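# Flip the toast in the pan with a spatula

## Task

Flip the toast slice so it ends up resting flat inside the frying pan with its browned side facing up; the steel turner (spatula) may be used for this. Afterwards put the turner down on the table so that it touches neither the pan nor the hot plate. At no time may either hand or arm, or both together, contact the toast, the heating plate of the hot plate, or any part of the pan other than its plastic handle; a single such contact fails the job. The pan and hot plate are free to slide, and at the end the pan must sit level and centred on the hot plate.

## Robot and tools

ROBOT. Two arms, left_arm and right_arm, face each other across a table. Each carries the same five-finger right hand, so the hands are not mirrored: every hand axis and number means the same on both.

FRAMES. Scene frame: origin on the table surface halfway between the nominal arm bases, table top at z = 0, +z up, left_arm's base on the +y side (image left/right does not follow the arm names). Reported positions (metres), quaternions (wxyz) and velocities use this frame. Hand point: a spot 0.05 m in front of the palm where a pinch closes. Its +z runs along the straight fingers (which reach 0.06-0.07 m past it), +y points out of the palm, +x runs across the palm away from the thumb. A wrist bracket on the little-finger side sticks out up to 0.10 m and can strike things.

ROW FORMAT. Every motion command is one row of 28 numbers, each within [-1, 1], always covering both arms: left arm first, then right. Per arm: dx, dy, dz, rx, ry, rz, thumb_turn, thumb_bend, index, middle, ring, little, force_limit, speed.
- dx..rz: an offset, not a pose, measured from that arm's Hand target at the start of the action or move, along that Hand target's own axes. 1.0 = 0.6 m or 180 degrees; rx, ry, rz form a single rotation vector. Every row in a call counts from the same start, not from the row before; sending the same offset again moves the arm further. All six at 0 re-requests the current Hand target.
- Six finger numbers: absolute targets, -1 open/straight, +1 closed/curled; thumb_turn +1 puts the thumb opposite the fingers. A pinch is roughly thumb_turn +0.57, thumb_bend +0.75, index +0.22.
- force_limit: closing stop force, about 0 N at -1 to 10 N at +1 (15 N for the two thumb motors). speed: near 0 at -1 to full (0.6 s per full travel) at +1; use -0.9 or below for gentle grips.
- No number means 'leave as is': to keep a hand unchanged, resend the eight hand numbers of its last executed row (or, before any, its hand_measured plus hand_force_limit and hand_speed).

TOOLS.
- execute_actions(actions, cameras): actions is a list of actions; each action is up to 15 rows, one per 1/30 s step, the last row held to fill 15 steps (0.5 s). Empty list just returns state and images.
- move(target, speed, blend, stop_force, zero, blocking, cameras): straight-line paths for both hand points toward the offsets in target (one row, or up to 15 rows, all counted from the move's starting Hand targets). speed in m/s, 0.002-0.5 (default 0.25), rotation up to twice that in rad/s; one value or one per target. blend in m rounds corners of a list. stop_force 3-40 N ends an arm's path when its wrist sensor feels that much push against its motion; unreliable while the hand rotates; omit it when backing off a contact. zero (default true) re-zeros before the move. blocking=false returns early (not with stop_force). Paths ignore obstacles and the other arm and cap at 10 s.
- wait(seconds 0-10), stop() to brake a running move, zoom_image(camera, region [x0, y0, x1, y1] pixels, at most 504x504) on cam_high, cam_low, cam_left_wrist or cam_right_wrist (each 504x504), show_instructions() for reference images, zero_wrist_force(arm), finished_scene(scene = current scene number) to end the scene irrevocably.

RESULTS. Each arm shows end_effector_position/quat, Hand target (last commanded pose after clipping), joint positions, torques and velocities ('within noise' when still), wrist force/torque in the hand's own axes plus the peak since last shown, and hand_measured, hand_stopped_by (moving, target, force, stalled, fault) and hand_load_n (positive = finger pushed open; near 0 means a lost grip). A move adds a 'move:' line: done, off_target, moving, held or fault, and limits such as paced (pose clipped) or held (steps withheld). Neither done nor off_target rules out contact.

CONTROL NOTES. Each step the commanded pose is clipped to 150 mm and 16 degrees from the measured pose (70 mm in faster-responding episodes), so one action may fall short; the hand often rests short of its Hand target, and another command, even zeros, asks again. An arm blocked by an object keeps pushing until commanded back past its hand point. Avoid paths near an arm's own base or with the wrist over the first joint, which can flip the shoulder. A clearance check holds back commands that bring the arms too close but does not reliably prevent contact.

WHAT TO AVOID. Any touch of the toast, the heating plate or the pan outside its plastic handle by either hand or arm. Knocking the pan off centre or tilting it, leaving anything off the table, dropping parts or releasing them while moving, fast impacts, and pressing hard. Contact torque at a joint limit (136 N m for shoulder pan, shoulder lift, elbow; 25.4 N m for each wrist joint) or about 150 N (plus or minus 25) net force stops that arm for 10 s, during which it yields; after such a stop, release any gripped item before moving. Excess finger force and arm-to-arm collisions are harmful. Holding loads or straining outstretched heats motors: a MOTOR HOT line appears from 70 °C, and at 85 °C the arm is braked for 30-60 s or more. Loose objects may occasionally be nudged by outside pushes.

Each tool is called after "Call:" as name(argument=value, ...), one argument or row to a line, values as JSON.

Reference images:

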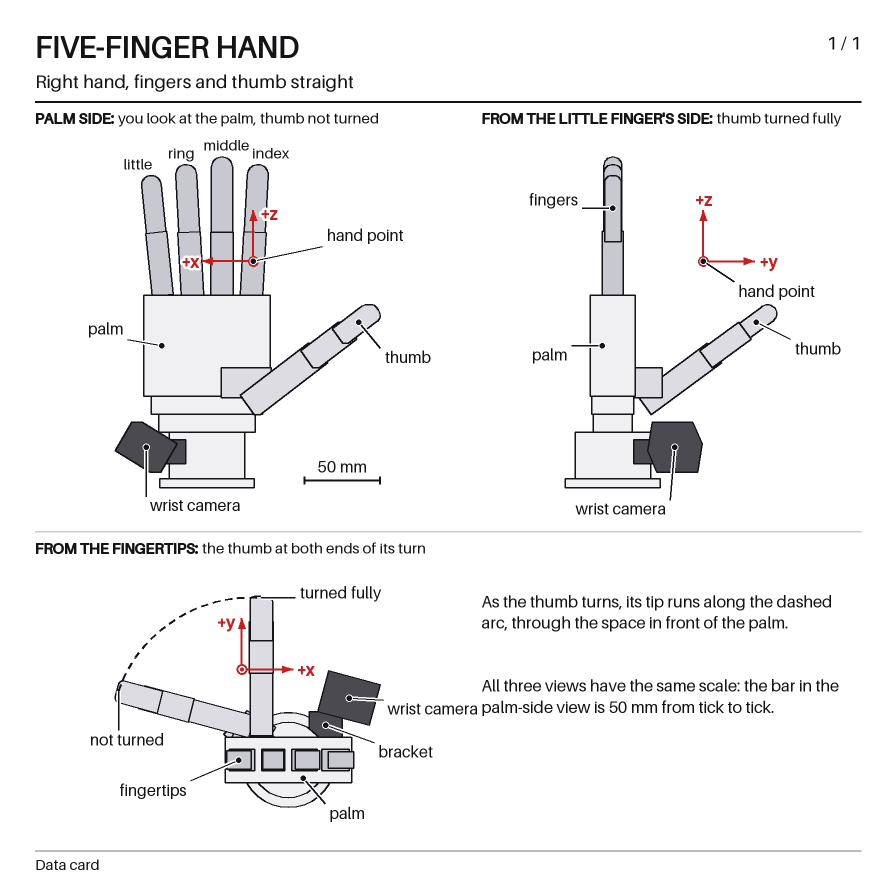

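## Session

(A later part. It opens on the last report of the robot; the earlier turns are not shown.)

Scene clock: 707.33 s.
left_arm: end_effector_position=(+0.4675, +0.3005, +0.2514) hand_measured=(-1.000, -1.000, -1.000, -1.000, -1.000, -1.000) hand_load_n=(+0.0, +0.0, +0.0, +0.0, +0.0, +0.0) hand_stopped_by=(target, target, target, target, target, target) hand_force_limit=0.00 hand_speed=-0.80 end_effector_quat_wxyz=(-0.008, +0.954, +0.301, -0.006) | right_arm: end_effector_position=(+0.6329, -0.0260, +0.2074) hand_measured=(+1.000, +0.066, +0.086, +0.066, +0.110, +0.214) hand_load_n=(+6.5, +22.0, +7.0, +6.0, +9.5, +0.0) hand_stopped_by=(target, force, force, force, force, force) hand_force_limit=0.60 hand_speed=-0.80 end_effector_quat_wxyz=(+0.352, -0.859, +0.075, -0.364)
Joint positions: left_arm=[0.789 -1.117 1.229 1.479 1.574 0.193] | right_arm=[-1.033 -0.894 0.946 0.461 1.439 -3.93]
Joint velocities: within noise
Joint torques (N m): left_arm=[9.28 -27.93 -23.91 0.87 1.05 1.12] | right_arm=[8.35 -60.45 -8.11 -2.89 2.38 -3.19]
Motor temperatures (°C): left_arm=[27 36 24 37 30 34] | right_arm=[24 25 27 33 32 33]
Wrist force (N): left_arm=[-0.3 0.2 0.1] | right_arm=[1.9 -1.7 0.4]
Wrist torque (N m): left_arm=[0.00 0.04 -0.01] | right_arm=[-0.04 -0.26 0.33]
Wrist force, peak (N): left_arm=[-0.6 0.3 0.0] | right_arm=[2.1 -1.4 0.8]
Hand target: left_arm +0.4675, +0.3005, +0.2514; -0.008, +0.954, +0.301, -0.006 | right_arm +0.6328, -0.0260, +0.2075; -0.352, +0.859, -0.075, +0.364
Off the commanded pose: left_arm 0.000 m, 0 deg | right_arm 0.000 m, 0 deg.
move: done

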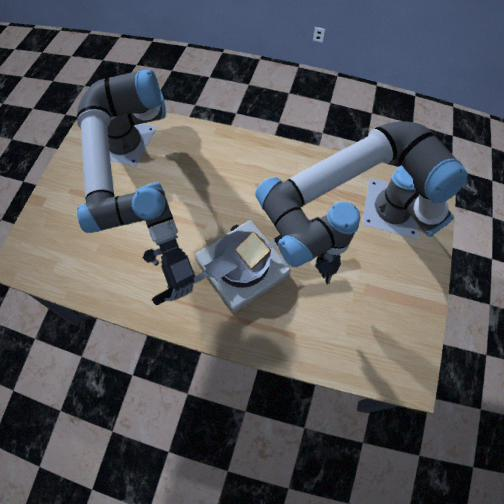

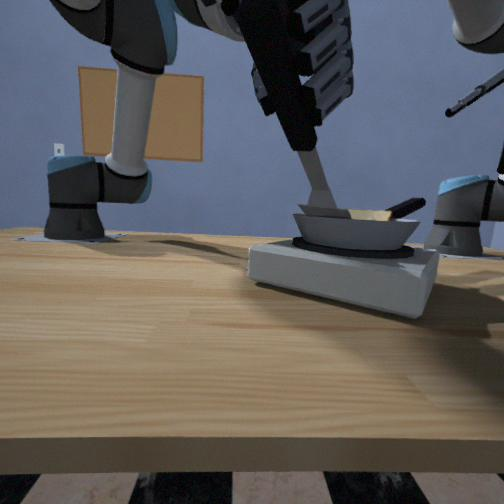

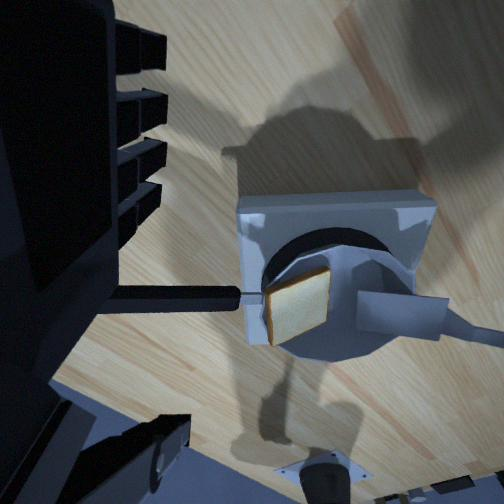

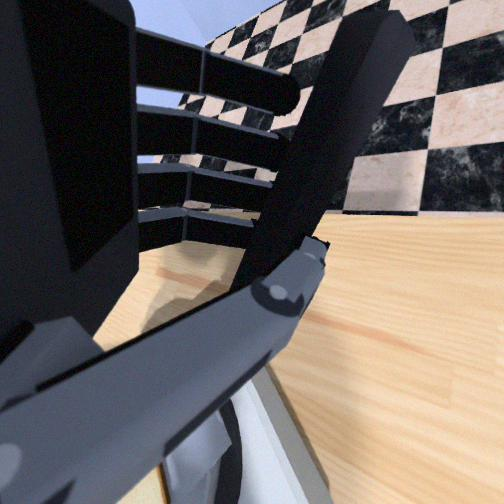

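Call:
move(
  target=[
    [0,0,0,0,0,0,-1,-1,-1,-1,-1,-1,0,-0.8,0.0668,-0.077,-0.0568,0,0,0,1,0.8,0.8,0.8,0.8,0.8,0.6,-0.8],
    [0,0,0,0,0,0,-1,-1,-1,-1,-1,-1,0,-0.8,-0.0595,-0.1767,-0.0703,0,0,0,1,0.8,0.8,0.8,0.8,0.8,0.6,-0.8],
  ],
  speed=0.1,
)

Call:
zoom_image(
  camera="cam_high",
  region=[200, 220, 280, 300],
)

Call:
zoom_image(
  camera="cam_left_wrist",
  region=[240, 200, 440, 400],
)

Call:
zoom_image(
  camera="cam_low",
  region=[260, 80, 440, 260],
)

Scene clock: 790.37 s.
left_arm: end_effector_position=(+0.4675, +0.3005, +0.2514) hand_measured=(-1.000, -1.000, -1.000, -1.000, -1.000, -1.000) hand_load_n=(-0.5, +0.0, +0.0, +0.0, +0.0, +0.0) hand_stopped_by=(target, target, target, target, target, target) hand_force_limit=0.00 hand_speed=-0.80 end_effector_quat_wxyz=(-0.008, +0.954, +0.301, -0.006) | right_arm: end_effector_position=(+0.5649, +0.0431, +0.2774) hand_measured=(+1.000, +0.066, +0.086, +0.066, +0.110, +0.214) hand_load_n=(+8.5, +21.0, +9.5, +5.5, +6.5, +0.0) hand_stopped_by=(target, force, force, force, force, force) hand_force_limit=0.60 hand_speed=-0.80 end_effector_quat_wxyz=(+0.352, -0.859, +0.075, -0.364)
Joint positions: left_arm=[0.789 -1.117 1.229 1.479 1.574 0.193] | right_arm=[-0.876 -0.871 0.727 0.652 1.576 -3.854]
Joint velocities: within noise
Joint torques (N m): left_arm=[8.27 -27.54 -23.94 0.93 1.23 1.41] | right_arm=[0.48 -64.71 -11.03 -1.56 -1.28 -2.42]
Motor temperatures (°C): left_arm=[27 36 24 37 30 34] | right_arm=[24 25 27 33 32 33]
Wrist force (N): left_arm=[-0.2 -0.2 0.1] | right_arm=[0.6 0.2 1.8]
Wrist torque (N m): left_arm=[-0.05 0.01 -0.02] | right_arm=[-0.06 -0.08 0.03]
Wrist force, peak (N): left_arm=[-0.5 0.3 -0.5] | right_arm=[2.4 0.2 1.6]
Hand target: left_arm +0.4675, +0.3005, +0.2514; -0.008, +0.954, +0.301, -0.006 | right_arm +0.5649, +0.0431, +0.2775; -0.352, +0.859, -0.075, +0.364
Off the commanded pose: left_arm 0.000 m, 0 deg | right_arm 0.000 m, 0 deg.
move: done

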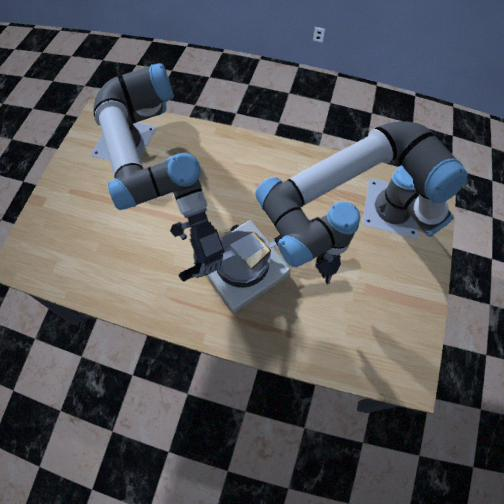

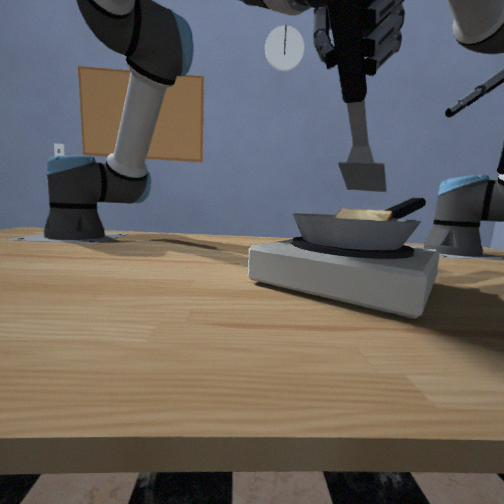

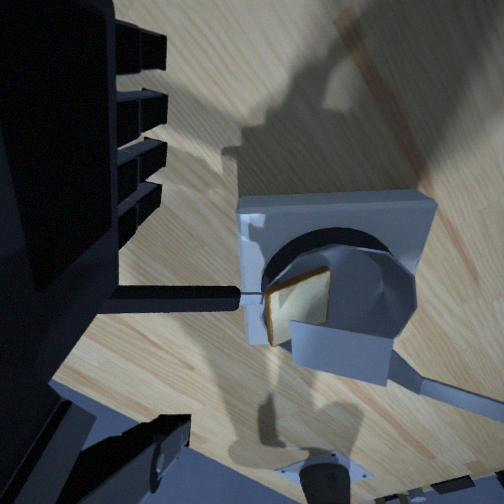

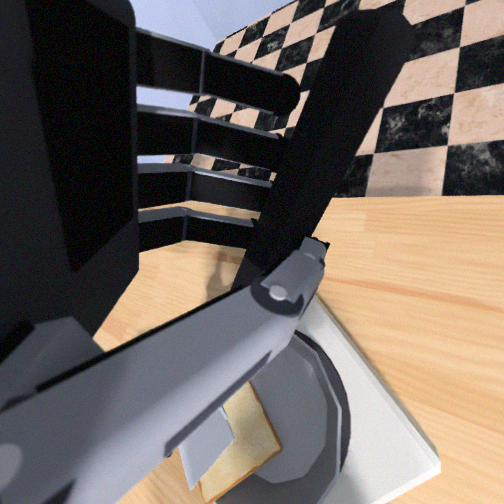

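Scaled by 6.300.

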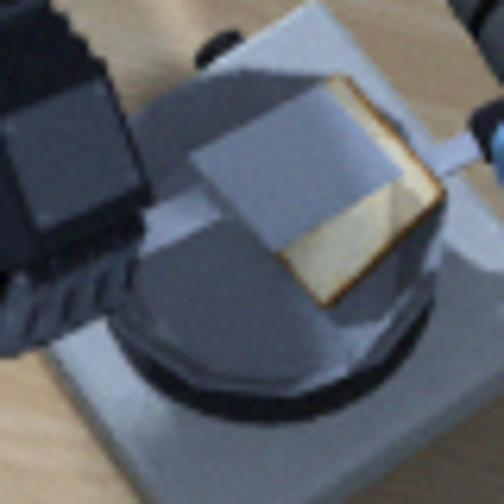

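Scaled by 2.520.

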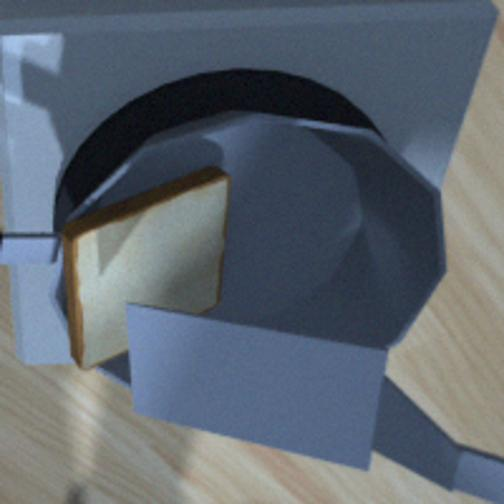

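Scaled by 2.800.

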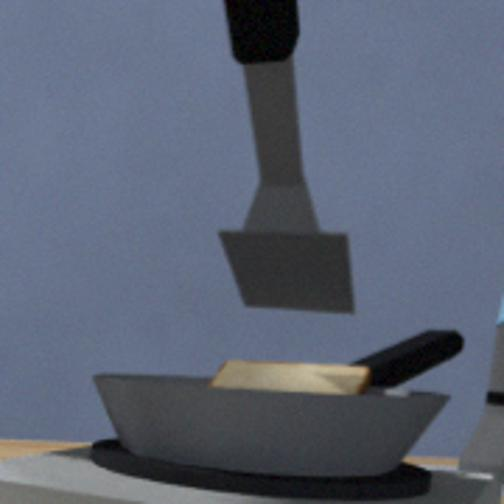

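Call:
move(
  target=[0,0,0,0,0,0,-1,-1,-1,-1,-1,-1,0,-0.8,-0.0382,0.044,0.0325,0,0,0,1,0.8,0.8,0.8,0.8,0.8,0.6,-0.8],
  speed=0.03,
  stop_force=4,
)

Call:
zoom_image(
  camera="cam_high",
  region=[200, 220, 280, 300],
)

Call:
zoom_image(
  camera="cam_left_wrist",
  region=[240, 200, 440, 400],
)

Call:
zoom_image(
  camera="cam_low",
  region=[260, 80, 440, 260],
)

Scene clock: 806.00 s.
left_arm: end_effector_position=(+0.4675, +0.3005, +0.2514) hand_measured=(-1.000, -1.000, -1.000, -1.000, -1.000, -1.000) hand_load_n=(+0.0, +0.0, +0.0, +0.0, +0.0, +0.0) hand_stopped_by=(target, target, target, target, target, target) hand_force_limit=0.00 hand_speed=-0.80 end_effector_quat_wxyz=(-0.008, +0.954, +0.301, -0.006) | right_arm: end_effector_position=(+0.5649, +0.0431, +0.2375) hand_measured=(+1.000, +0.066, +0.086, +0.066, +0.110, +0.214) hand_load_n=(+8.5, +21.5, +10.0, +6.0, +6.5, +0.0) hand_stopped_by=(target, force, force, force, force, force) hand_force_limit=0.60 hand_speed=-0.80 end_effector_quat_wxyz=(+0.352, -0.859, +0.075, -0.364)
Joint positions: left_arm=[0.789 -1.117 1.229 1.479 1.574 0.193] | right_arm=[-0.876 -0.883 0.85 0.541 1.576 -3.854]
Joint velocities: within noise
Joint torques (N m): left_arm=[9.08 -28.05 -24.01 1.09 1.04 1.54] | right_arm=[5.37 -56.95 -32.36 2.28 -1.46 -1.25]
Motor temperatures (°C): left_arm=[27 36 24 37 30 34] | right_arm=[24 25 27 33 32 33]
Wrist force (N): left_arm=[-0.2 -0.1 0.1] | right_arm=[0.9 0.1 1.7]
Wrist torque (N m): left_arm=[-0.03 0.02 -0.01] | right_arm=[-0.07 -0.11 0.05]
Wrist force, peak (N): left_arm=[-0.6 0.0 -0.2] | right_arm=[0.6 0.2 2.3]
Hand target: left_arm +0.4675, +0.3005, +0.2514; -0.008, +0.954, +0.301, -0.006 | right_arm +0.5649, +0.0431, +0.2375; -0.352, +0.859, -0.075, +0.364
Off the commanded pose: left_arm 0.000 m, 0 deg | right_arm 0.000 m, 0 deg.
move: done

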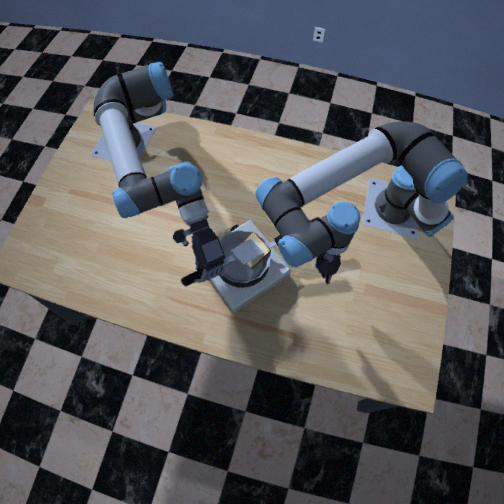

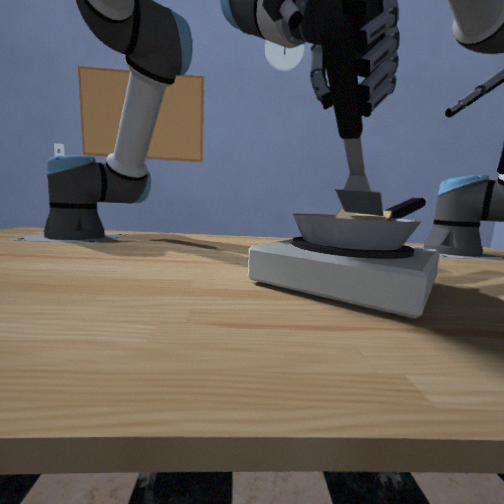

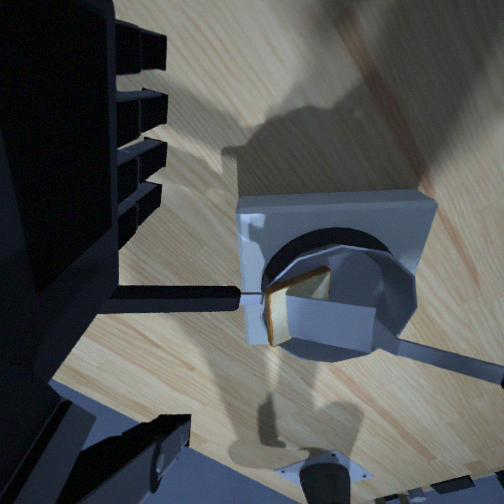

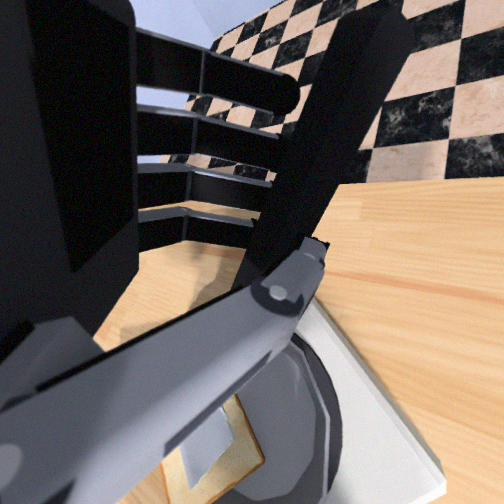

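Scaled by 6.300.

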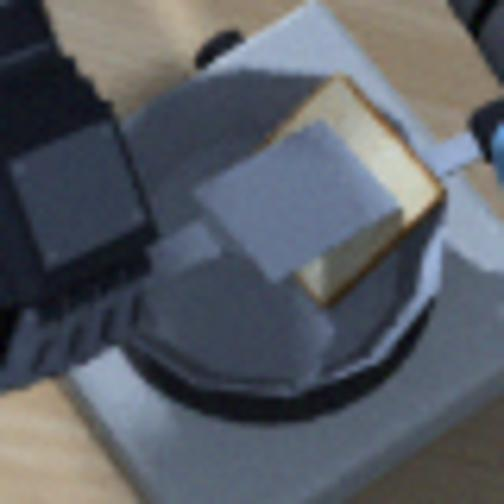

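Scaled by 2.520.

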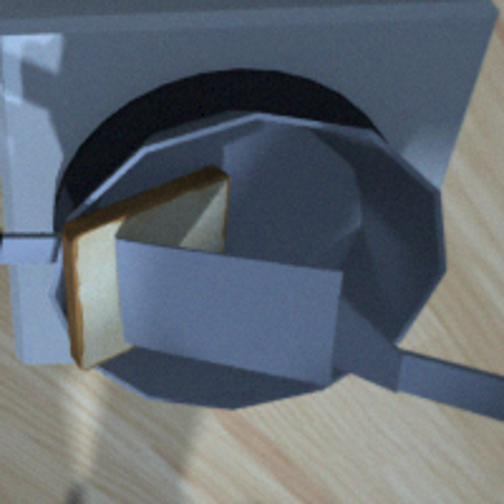

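Scaled by 2.800.

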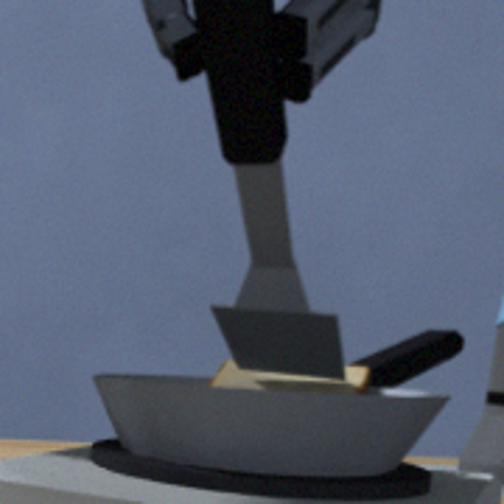

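Call:
move(
  target=[
    [0,0,0,0,0,0,-1,-1,-1,-1,-1,-1,0,-0.8,-0.0135,-0.0088,-0.004,0,0,0,1,0.8,0.8,0.8,0.8,0.8,0.6,-0.8],
    [0,0,0,0,0,0,-1,-1,-1,-1,-1,-1,0,-0.8,-0.0421,0.0242,0.0204,0,0,0,1,0.8,0.8,0.8,0.8,0.8,0.6,-0.8],
  ],
  speed=0.03,
  stop_force=4,
)

Call:
zoom_image(
  camera="cam_high",
  region=[200, 220, 280, 300],
)

Call:
zoom_image(
  camera="cam_left_wrist",
  region=[240, 200, 440, 400],
)

Call:
zoom_image(
  camera="cam_low",
  region=[260, 80, 440, 260],
)

Scene clock: 817.87 s.
left_arm: end_effector_position=(+0.4675, +0.3005, +0.2514) hand_measured=(-1.000, -1.000, -1.000, -1.000, -1.000, -1.000) hand_load_n=(+0.0, +0.0, +0.0, +0.0, +0.0, +0.0) hand_stopped_by=(target, target, target, target, target, target) hand_force_limit=0.00 hand_speed=-0.80 end_effector_quat_wxyz=(-0.008, +0.954, +0.301, -0.006) | right_arm: end_effector_position=(+0.5568, +0.0489, +0.2075) hand_measured=(+1.000, +0.066, +0.086, +0.066, +0.110, +0.214) hand_load_n=(+3.5, +21.0, +8.0, +7.5, +6.5, +0.0) hand_stopped_by=(target, force, force, force, force, force) hand_force_limit=0.60 hand_speed=-0.80 end_effector_quat_wxyz=(+0.352, -0.859, +0.075, -0.364)
Joint positions: left_arm=[0.789 -1.117 1.229 1.479 1.574 0.193] | right_arm=[-0.861 -0.883 0.928 0.464 1.59 -3.846]
Joint velocities: within noise
Joint torques (N m): left_arm=[7.68 -29.02 -22.78 1.03 1.08 1.43] | right_arm=[-6.64 -49.62 -30.92 2.63 -1.37 -2.65]
Motor temperatures (°C): left_arm=[27 36 24 37 30 34] | right_arm=[24 26 27 33 32 33]
Wrist force (N): left_arm=[0.0 -0.1 -0.2] | right_arm=[3.1 -0.7 1.3]
Wrist torque (N m): left_arm=[0.00 0.00 0.00] | right_arm=[-0.03 -0.28 0.39]
Wrist force, peak (N): left_arm=[-0.7 0.1 -0.1] | right_arm=[4.8 -0.7 1.5]
Hand target: left_arm +0.4675, +0.3005, +0.2514; -0.008, +0.954, +0.301, -0.006 | right_arm +0.5568, +0.0489, +0.2075; -0.352, +0.859, -0.075, +0.364
Off the commanded pose: left_arm 0.000 m, 0 deg | right_arm 0.000 m, 0 deg.
move: done

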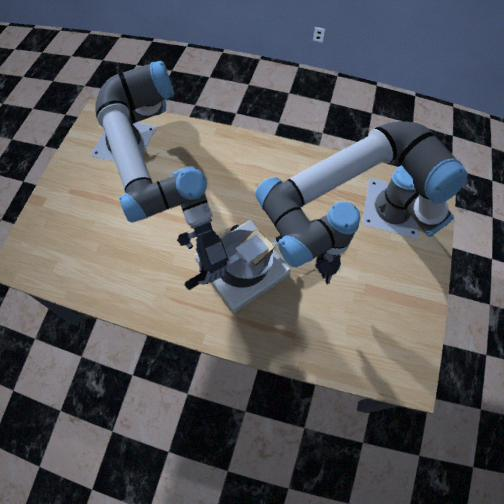

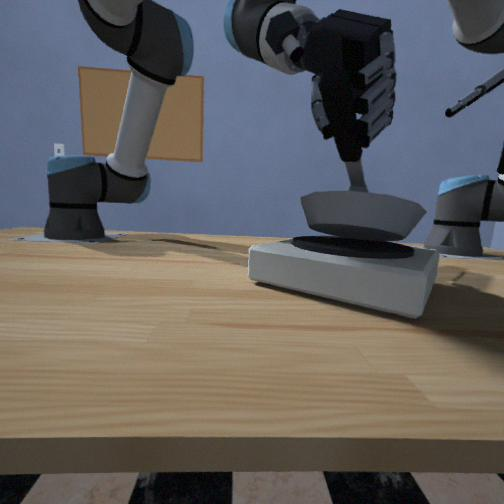

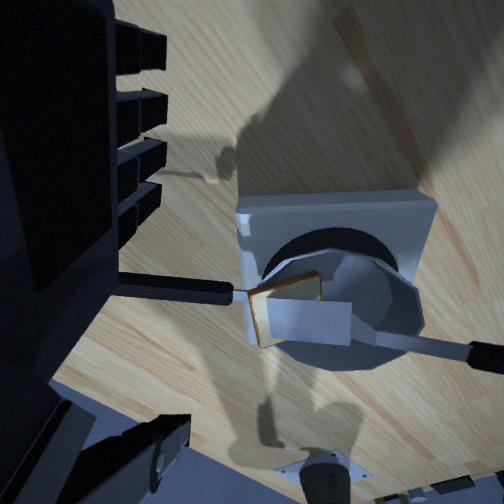

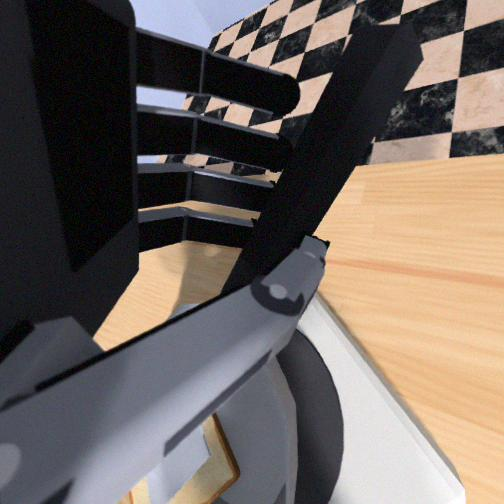

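Scaled by 6.300.

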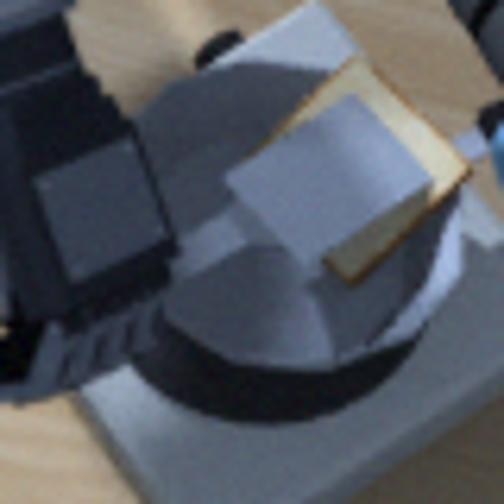

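Scaled by 2.520.

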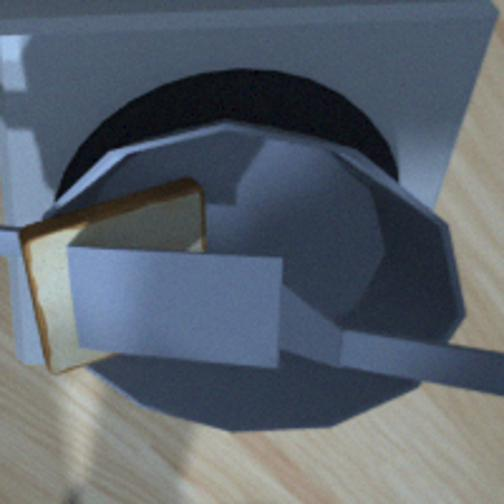

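Scaled by 2.800.

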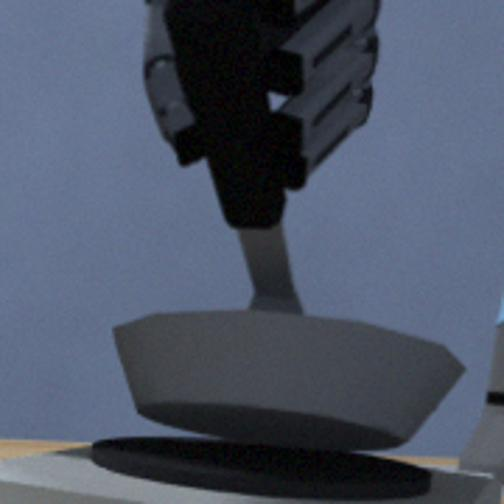

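Call:
move(
  target=[0,0,0,0,0,0,-1,-1,-1,-1,-1,-1,0,-0.8,0.0334,-0.0385,-0.0284,0,0,0,1,0.8,0.8,0.8,0.8,0.8,0.6,-0.8],
  speed=0.03,
)

Call:
zoom_image(
  camera="cam_high",
  region=[200, 220, 280, 300],
)

Call:
zoom_image(
  camera="cam_left_wrist",
  region=[240, 200, 440, 400],
)

Call:
zoom_image(
  camera="cam_low",
  region=[260, 80, 440, 260],
)

Scene clock: 826.27 s.
left_arm: end_effector_position=(+0.4675, +0.3005, +0.2514) hand_measured=(-1.000, -1.000, -1.000, -1.000, -1.000, -1.000) hand_load_n=(+0.0, +0.0, +0.0, +0.0, +0.0, +0.0) hand_stopped_by=(target, target, target, target, target, target) hand_force_limit=0.00 hand_speed=-0.80 end_effector_quat_wxyz=(-0.008, +0.954, +0.301, -0.006) | right_arm: end_effector_position=(+0.5568, +0.0488, +0.2426) hand_measured=(+1.000, +0.066, +0.086, +0.066, +0.110, +0.214) hand_load_n=(+5.5, +21.0, +10.0, +7.0, +5.5, +0.0) hand_stopped_by=(target, force, force, force, force, force) hand_force_limit=0.60 hand_speed=-0.80 end_effector_quat_wxyz=(+0.352, -0.859, +0.075, -0.364) end_effector_velocity=(+0.001, +0.000, -0.002) end_effector_angular_velocity=(+0.001, -0.001, -0.001)
Joint positions: left_arm=[0.789 -1.117 1.229 1.479 1.574 0.193] | right_arm=[-0.861 -0.883 0.838 0.553 1.59 -3.846]
Joint velocities: left_arm=[within noise] | right_arm=[0 0.001 0.004 -0.006 0 0]
Joint torques (N m): left_arm=[7.22 -29.05 -22.87 0.86 1.05 1.37] | right_arm=[-2.39 -36.85 -11.52 -3.28 0.81 -1.9]
Motor temperatures (°C): left_arm=[27 36 24 37 30 34] | right_arm=[24 26 27 33 32 33]
Wrist force (N): left_arm=[-0.1 0.3 -0.1] | right_arm=[0.6 -0.2 2.1]
Wrist torque (N m): left_arm=[0.04 0.02 0.00] | right_arm=[-0.14 -0.07 0.01]
Wrist force, peak (N): left_arm=[-0.4 0.6 -0.1] | right_arm=[3.1 -1.0 1.5]
Hand target: left_arm +0.4675, +0.3005, +0.2514; -0.008, +0.954, +0.301, -0.006 | right_arm +0.5568, +0.0489, +0.2425; -0.352, +0.859, -0.075, +0.364
Off the commanded pose: left_arm 0.000 m, 0 deg | right_arm 0.000 m, 0 deg.
move: done

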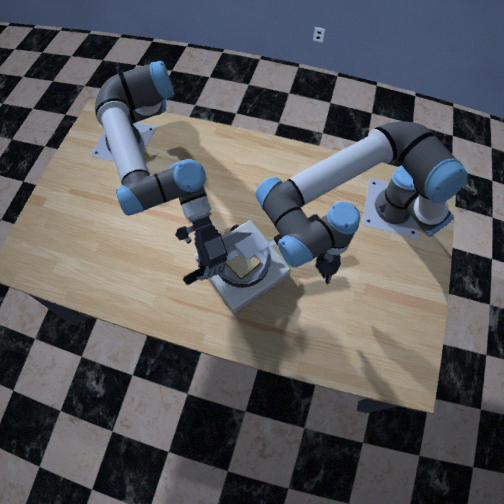

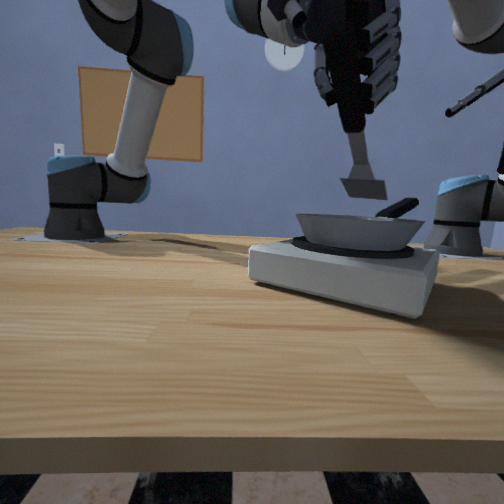

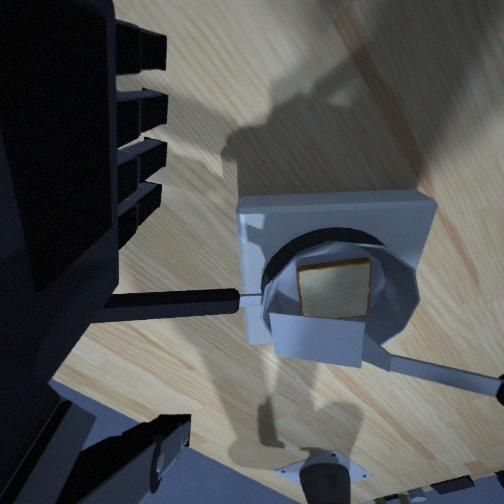

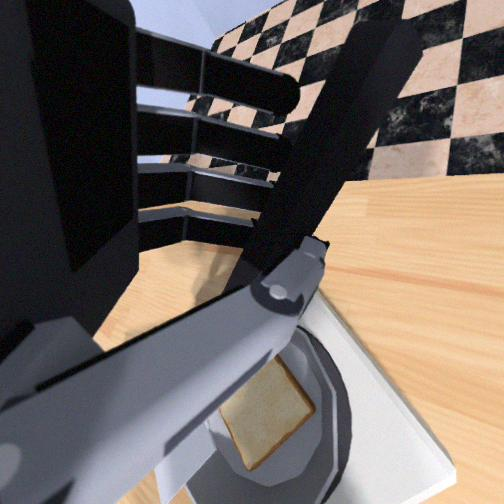

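Scaled by 6.300.

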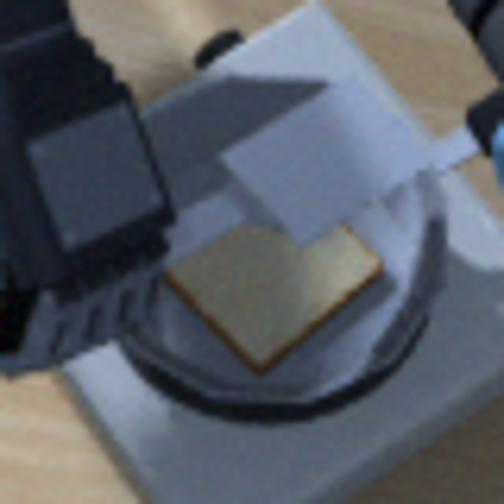

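Scaled by 2.520.

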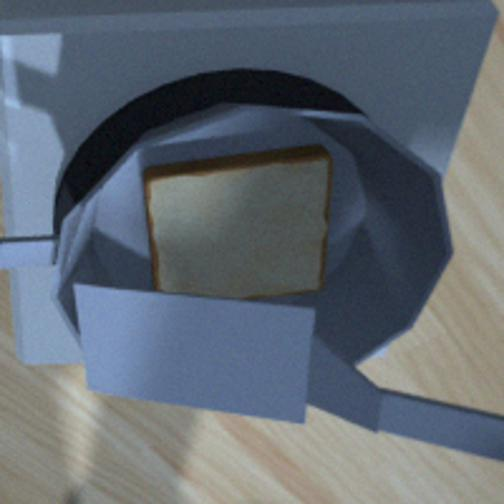

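Scaled by 2.800.

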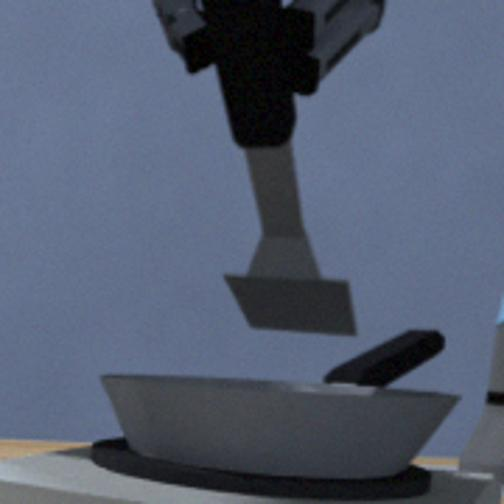

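Call:
move(
  target=[0,0,0,0,0,0,-1,-1,-1,-1,-1,-1,0,-0.8,0.1627,-0.0255,-0.017,-0.0071,0.0949,-0.1368,1,0.8,0.8,0.8,0.8,0.8,0.6,-0.8],
  speed=0.1,
)

Call:
zoom_image(
  camera="cam_high",
  region=[200, 220, 280, 300],
)

Call:
zoom_image(
  camera="cam_left_wrist",
  region=[240, 200, 440, 400],
)

Call:
zoom_image(
  camera="cam_low",
  region=[260, 80, 440, 260],
)

Scene clock: 870.60 s.
left_arm: end_effector_position=(+0.4675, +0.3005, +0.2514) hand_measured=(-1.000, -1.000, -1.000, -1.000, -1.000, -1.000) hand_load_n=(+0.0, +0.0, +0.0, +0.0, +0.0, +0.0) hand_stopped_by=(target, target, target, target, target, target) hand_force_limit=0.00 hand_speed=-0.80 end_effector_quat_wxyz=(-0.008, +0.954, +0.301, -0.006) | right_arm: end_effector_position=(+0.6184, +0.0168, +0.3136) hand_measured=(+1.000, +0.066, +0.086, +0.066, +0.110, +0.214) hand_load_n=(+5.5, +21.0, +9.5, +7.0, +5.5, +0.0) hand_stopped_by=(target, force, force, force, force, force) hand_force_limit=0.60 hand_speed=-0.80 end_effector_quat_wxyz=(-0.242, +0.796, +0.054, +0.553)
Joint positions: left_arm=[0.789 -1.117 1.229 1.479 1.574 0.193] | right_arm=[-0.843 -0.934 0.882 0.336 1.801 -4.3]
Joint velocities: within noise
Joint torques (N m): left_arm=[6.65 -29.07 -22.07 0.98 1.12 1.61] | right_arm=[-7.17 -39.38 -33.16 1.55 -1.66 1.24]
Motor temperatures (°C): left_arm=[27 36 24 37 30 34] | right_arm=[24 26 27 33 32 33]
Wrist force (N): left_arm=[-0.1 0.0 0.0] | right_arm=[0.6 0.2 2.1]
Wrist torque (N m): left_arm=[-0.01 0.01 -0.01] | right_arm=[-0.06 -0.11 0.09]
Wrist force, peak (N): left_arm=[0.0 0.4 -0.7] | right_arm=[0.9 0.7 2.4]
Hand target: left_arm +0.4675, +0.3005, +0.2514; -0.008, +0.954, +0.301, -0.006 | right_arm +0.6185, +0.0169, +0.3135; -0.242, +0.796, +0.054, +0.553
Off the commanded pose: left_arm 0.000 m, 0 deg | right_arm 0.000 m, 0 deg.
move: done

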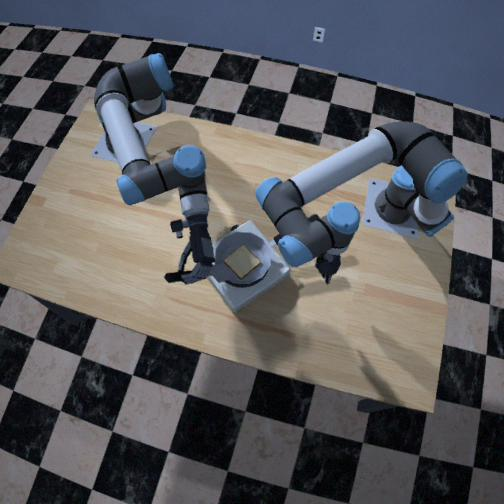

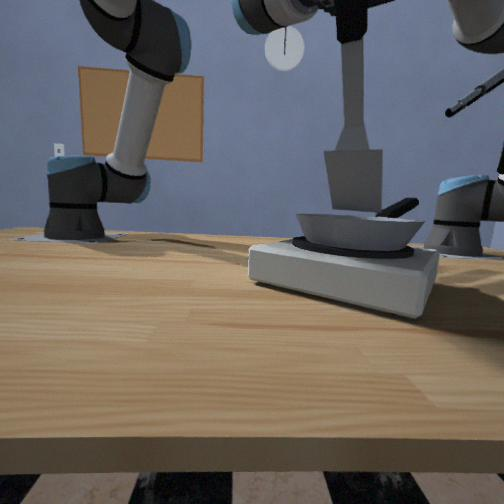

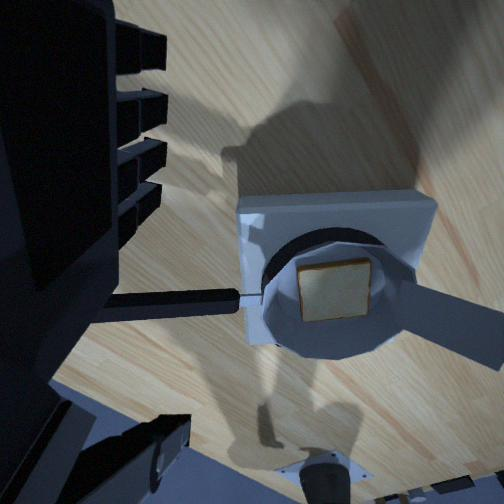

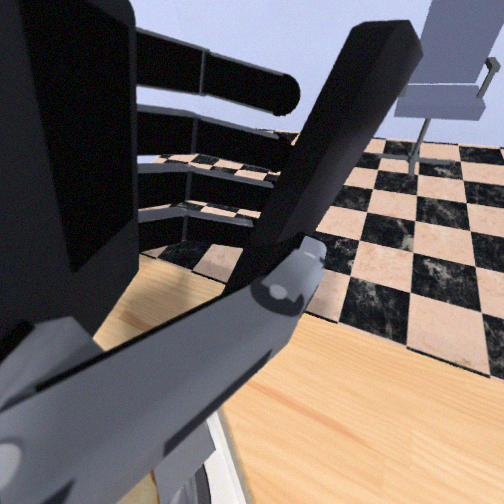

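Scaled by 6.300.

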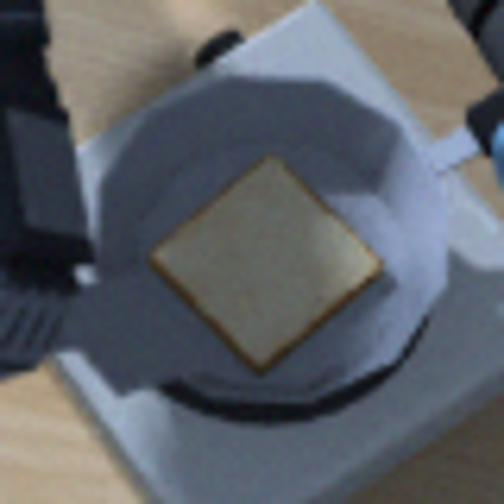

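Scaled by 2.520.

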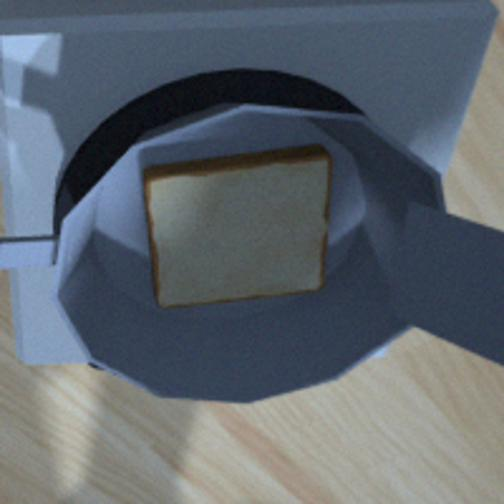

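Scaled by 2.800.

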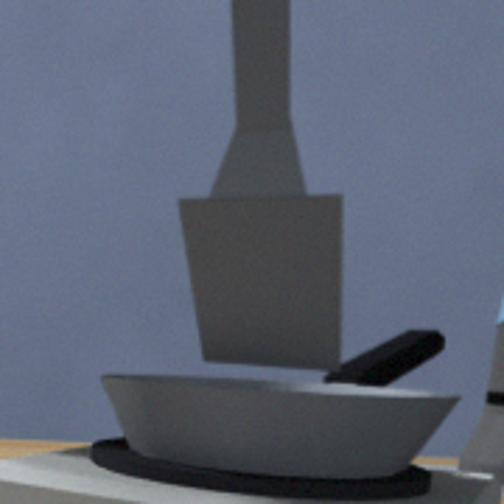

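Call:
move(
  target=[0,0,0,0,0,0,-1,-1,-1,-1,-1,-1,0,-0.8,-0.0381,-0.0748,-0.0498,-0.0041,0.0571,-0.0821,1,0.8,0.8,0.8,0.8,0.8,0.6,-0.8],
  speed=0.1,
)

Call:
zoom_image(
  camera="cam_high",
  region=[200, 220, 280, 300],
)

Call:
zoom_image(
  camera="cam_left_wrist",
  region=[240, 200, 440, 400],
)

Call:
zoom_image(
  camera="cam_low",
  region=[260, 80, 440, 260],
)

Scene clock: 939.40 s.
left_arm: end_effector_position=(+0.4675, +0.3005, +0.2514) hand_measured=(-1.000, -1.000, -1.000, -1.000, -1.000, -1.000) hand_load_n=(+0.0, -0.5, +0.0, +0.0, +0.0, +0.0) hand_stopped_by=(target, target, target, target, target, target) hand_force_limit=0.00 hand_speed=-0.80 end_effector_quat_wxyz=(-0.008, +0.954, +0.301, -0.006) | right_arm: end_effector_position=(+0.5683, +0.0471, +0.3156) hand_measured=(+1.000, +0.066, +0.086, +0.066, +0.110, +0.214) hand_load_n=(+4.5, +21.0, +8.5, +7.0, +6.5, +0.0) hand_stopped_by=(target, force, force, force, force, force) hand_force_limit=0.60 hand_speed=-0.80 end_effector_quat_wxyz=(-0.168, +0.731, +0.130, +0.648)
Joint positions: left_arm=[0.789 -1.117 1.229 1.479 1.574 0.193] | right_arm=[-0.707 -0.984 1.089 0.009 1.995 -4.588]
Joint velocities: within noise
Joint torques (N m): left_arm=[6.54 -29.12 -22.5 0.99 1 1.3] | right_arm=[-6.16 -47.28 -32.71 -0.1 -0.97 1.15]
Motor temperatures (°C): left_arm=[27 36 24 37 30 34] | right_arm=[24 26 27 33 32 33]
Wrist force (N): left_arm=[-0.5 0.1 -0.2] | right_arm=[0.1 0.1 2.2]
Wrist torque (N m): left_arm=[0.02 0.07 -0.03] | right_arm=[-0.05 -0.15 0.15]
Wrist force, peak (N): left_arm=[-0.8 0.0 0.2] | right_arm=[1.3 0.8 2.3]
Hand target: left_arm +0.4675, +0.3005, +0.2514; -0.008, +0.954, +0.301, -0.006 | right_arm +0.5684, +0.0471, +0.3156; -0.168, +0.731, +0.130, +0.648
Off the commanded pose: left_arm 0.000 m, 0 deg | right_arm 0.000 m, 0 deg.
move: done

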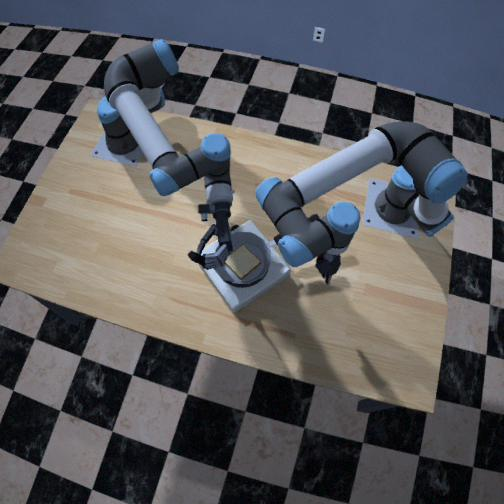

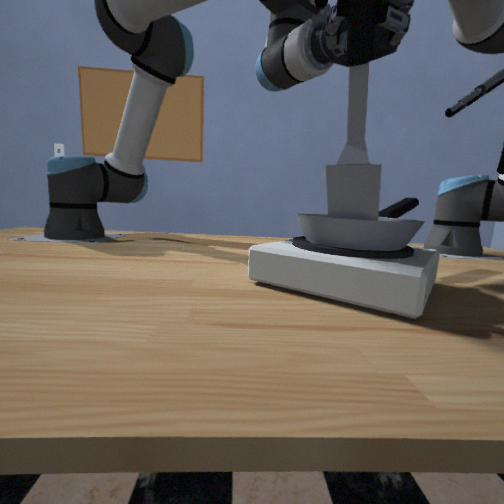

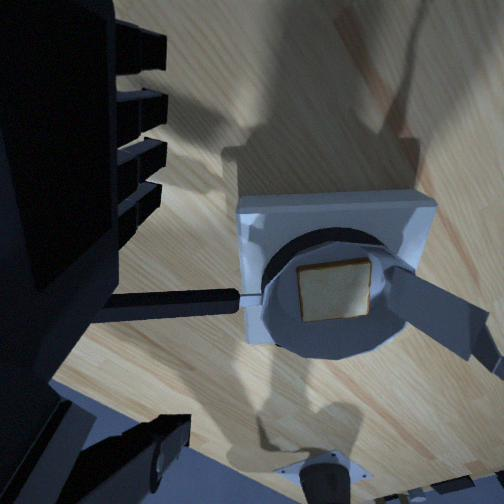

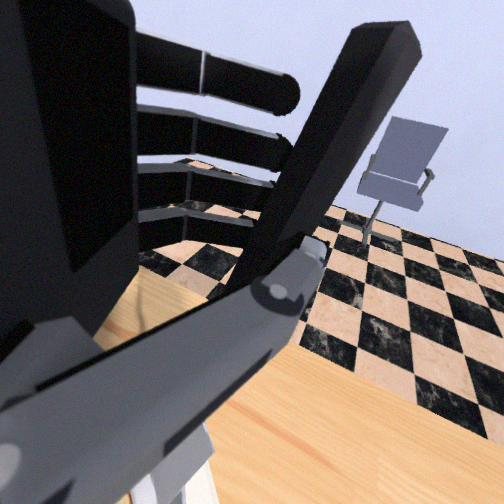

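Scaled by 6.300.

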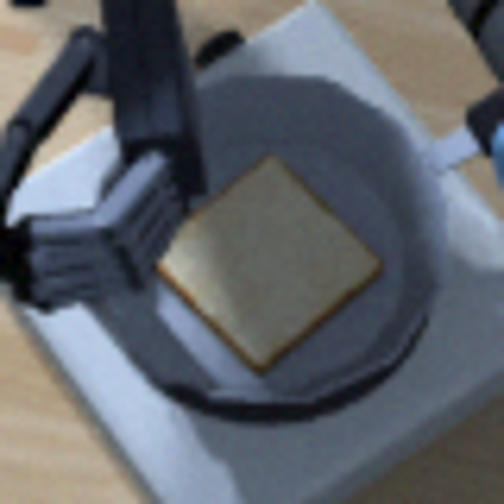

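Scaled by 2.520.

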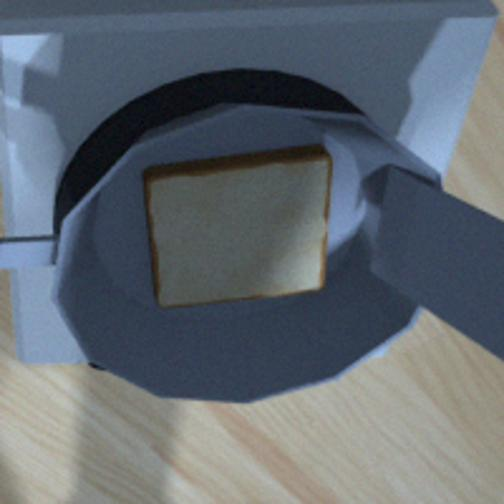

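Scaled by 2.800.

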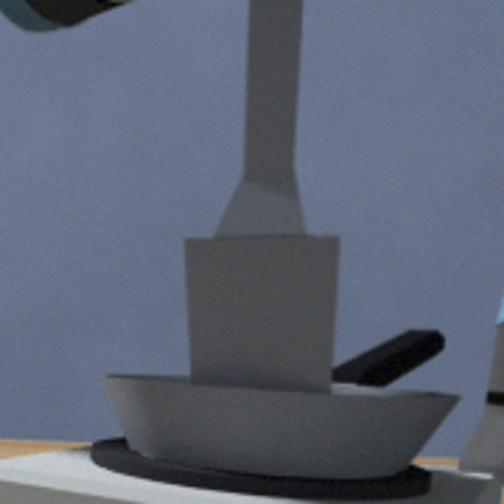

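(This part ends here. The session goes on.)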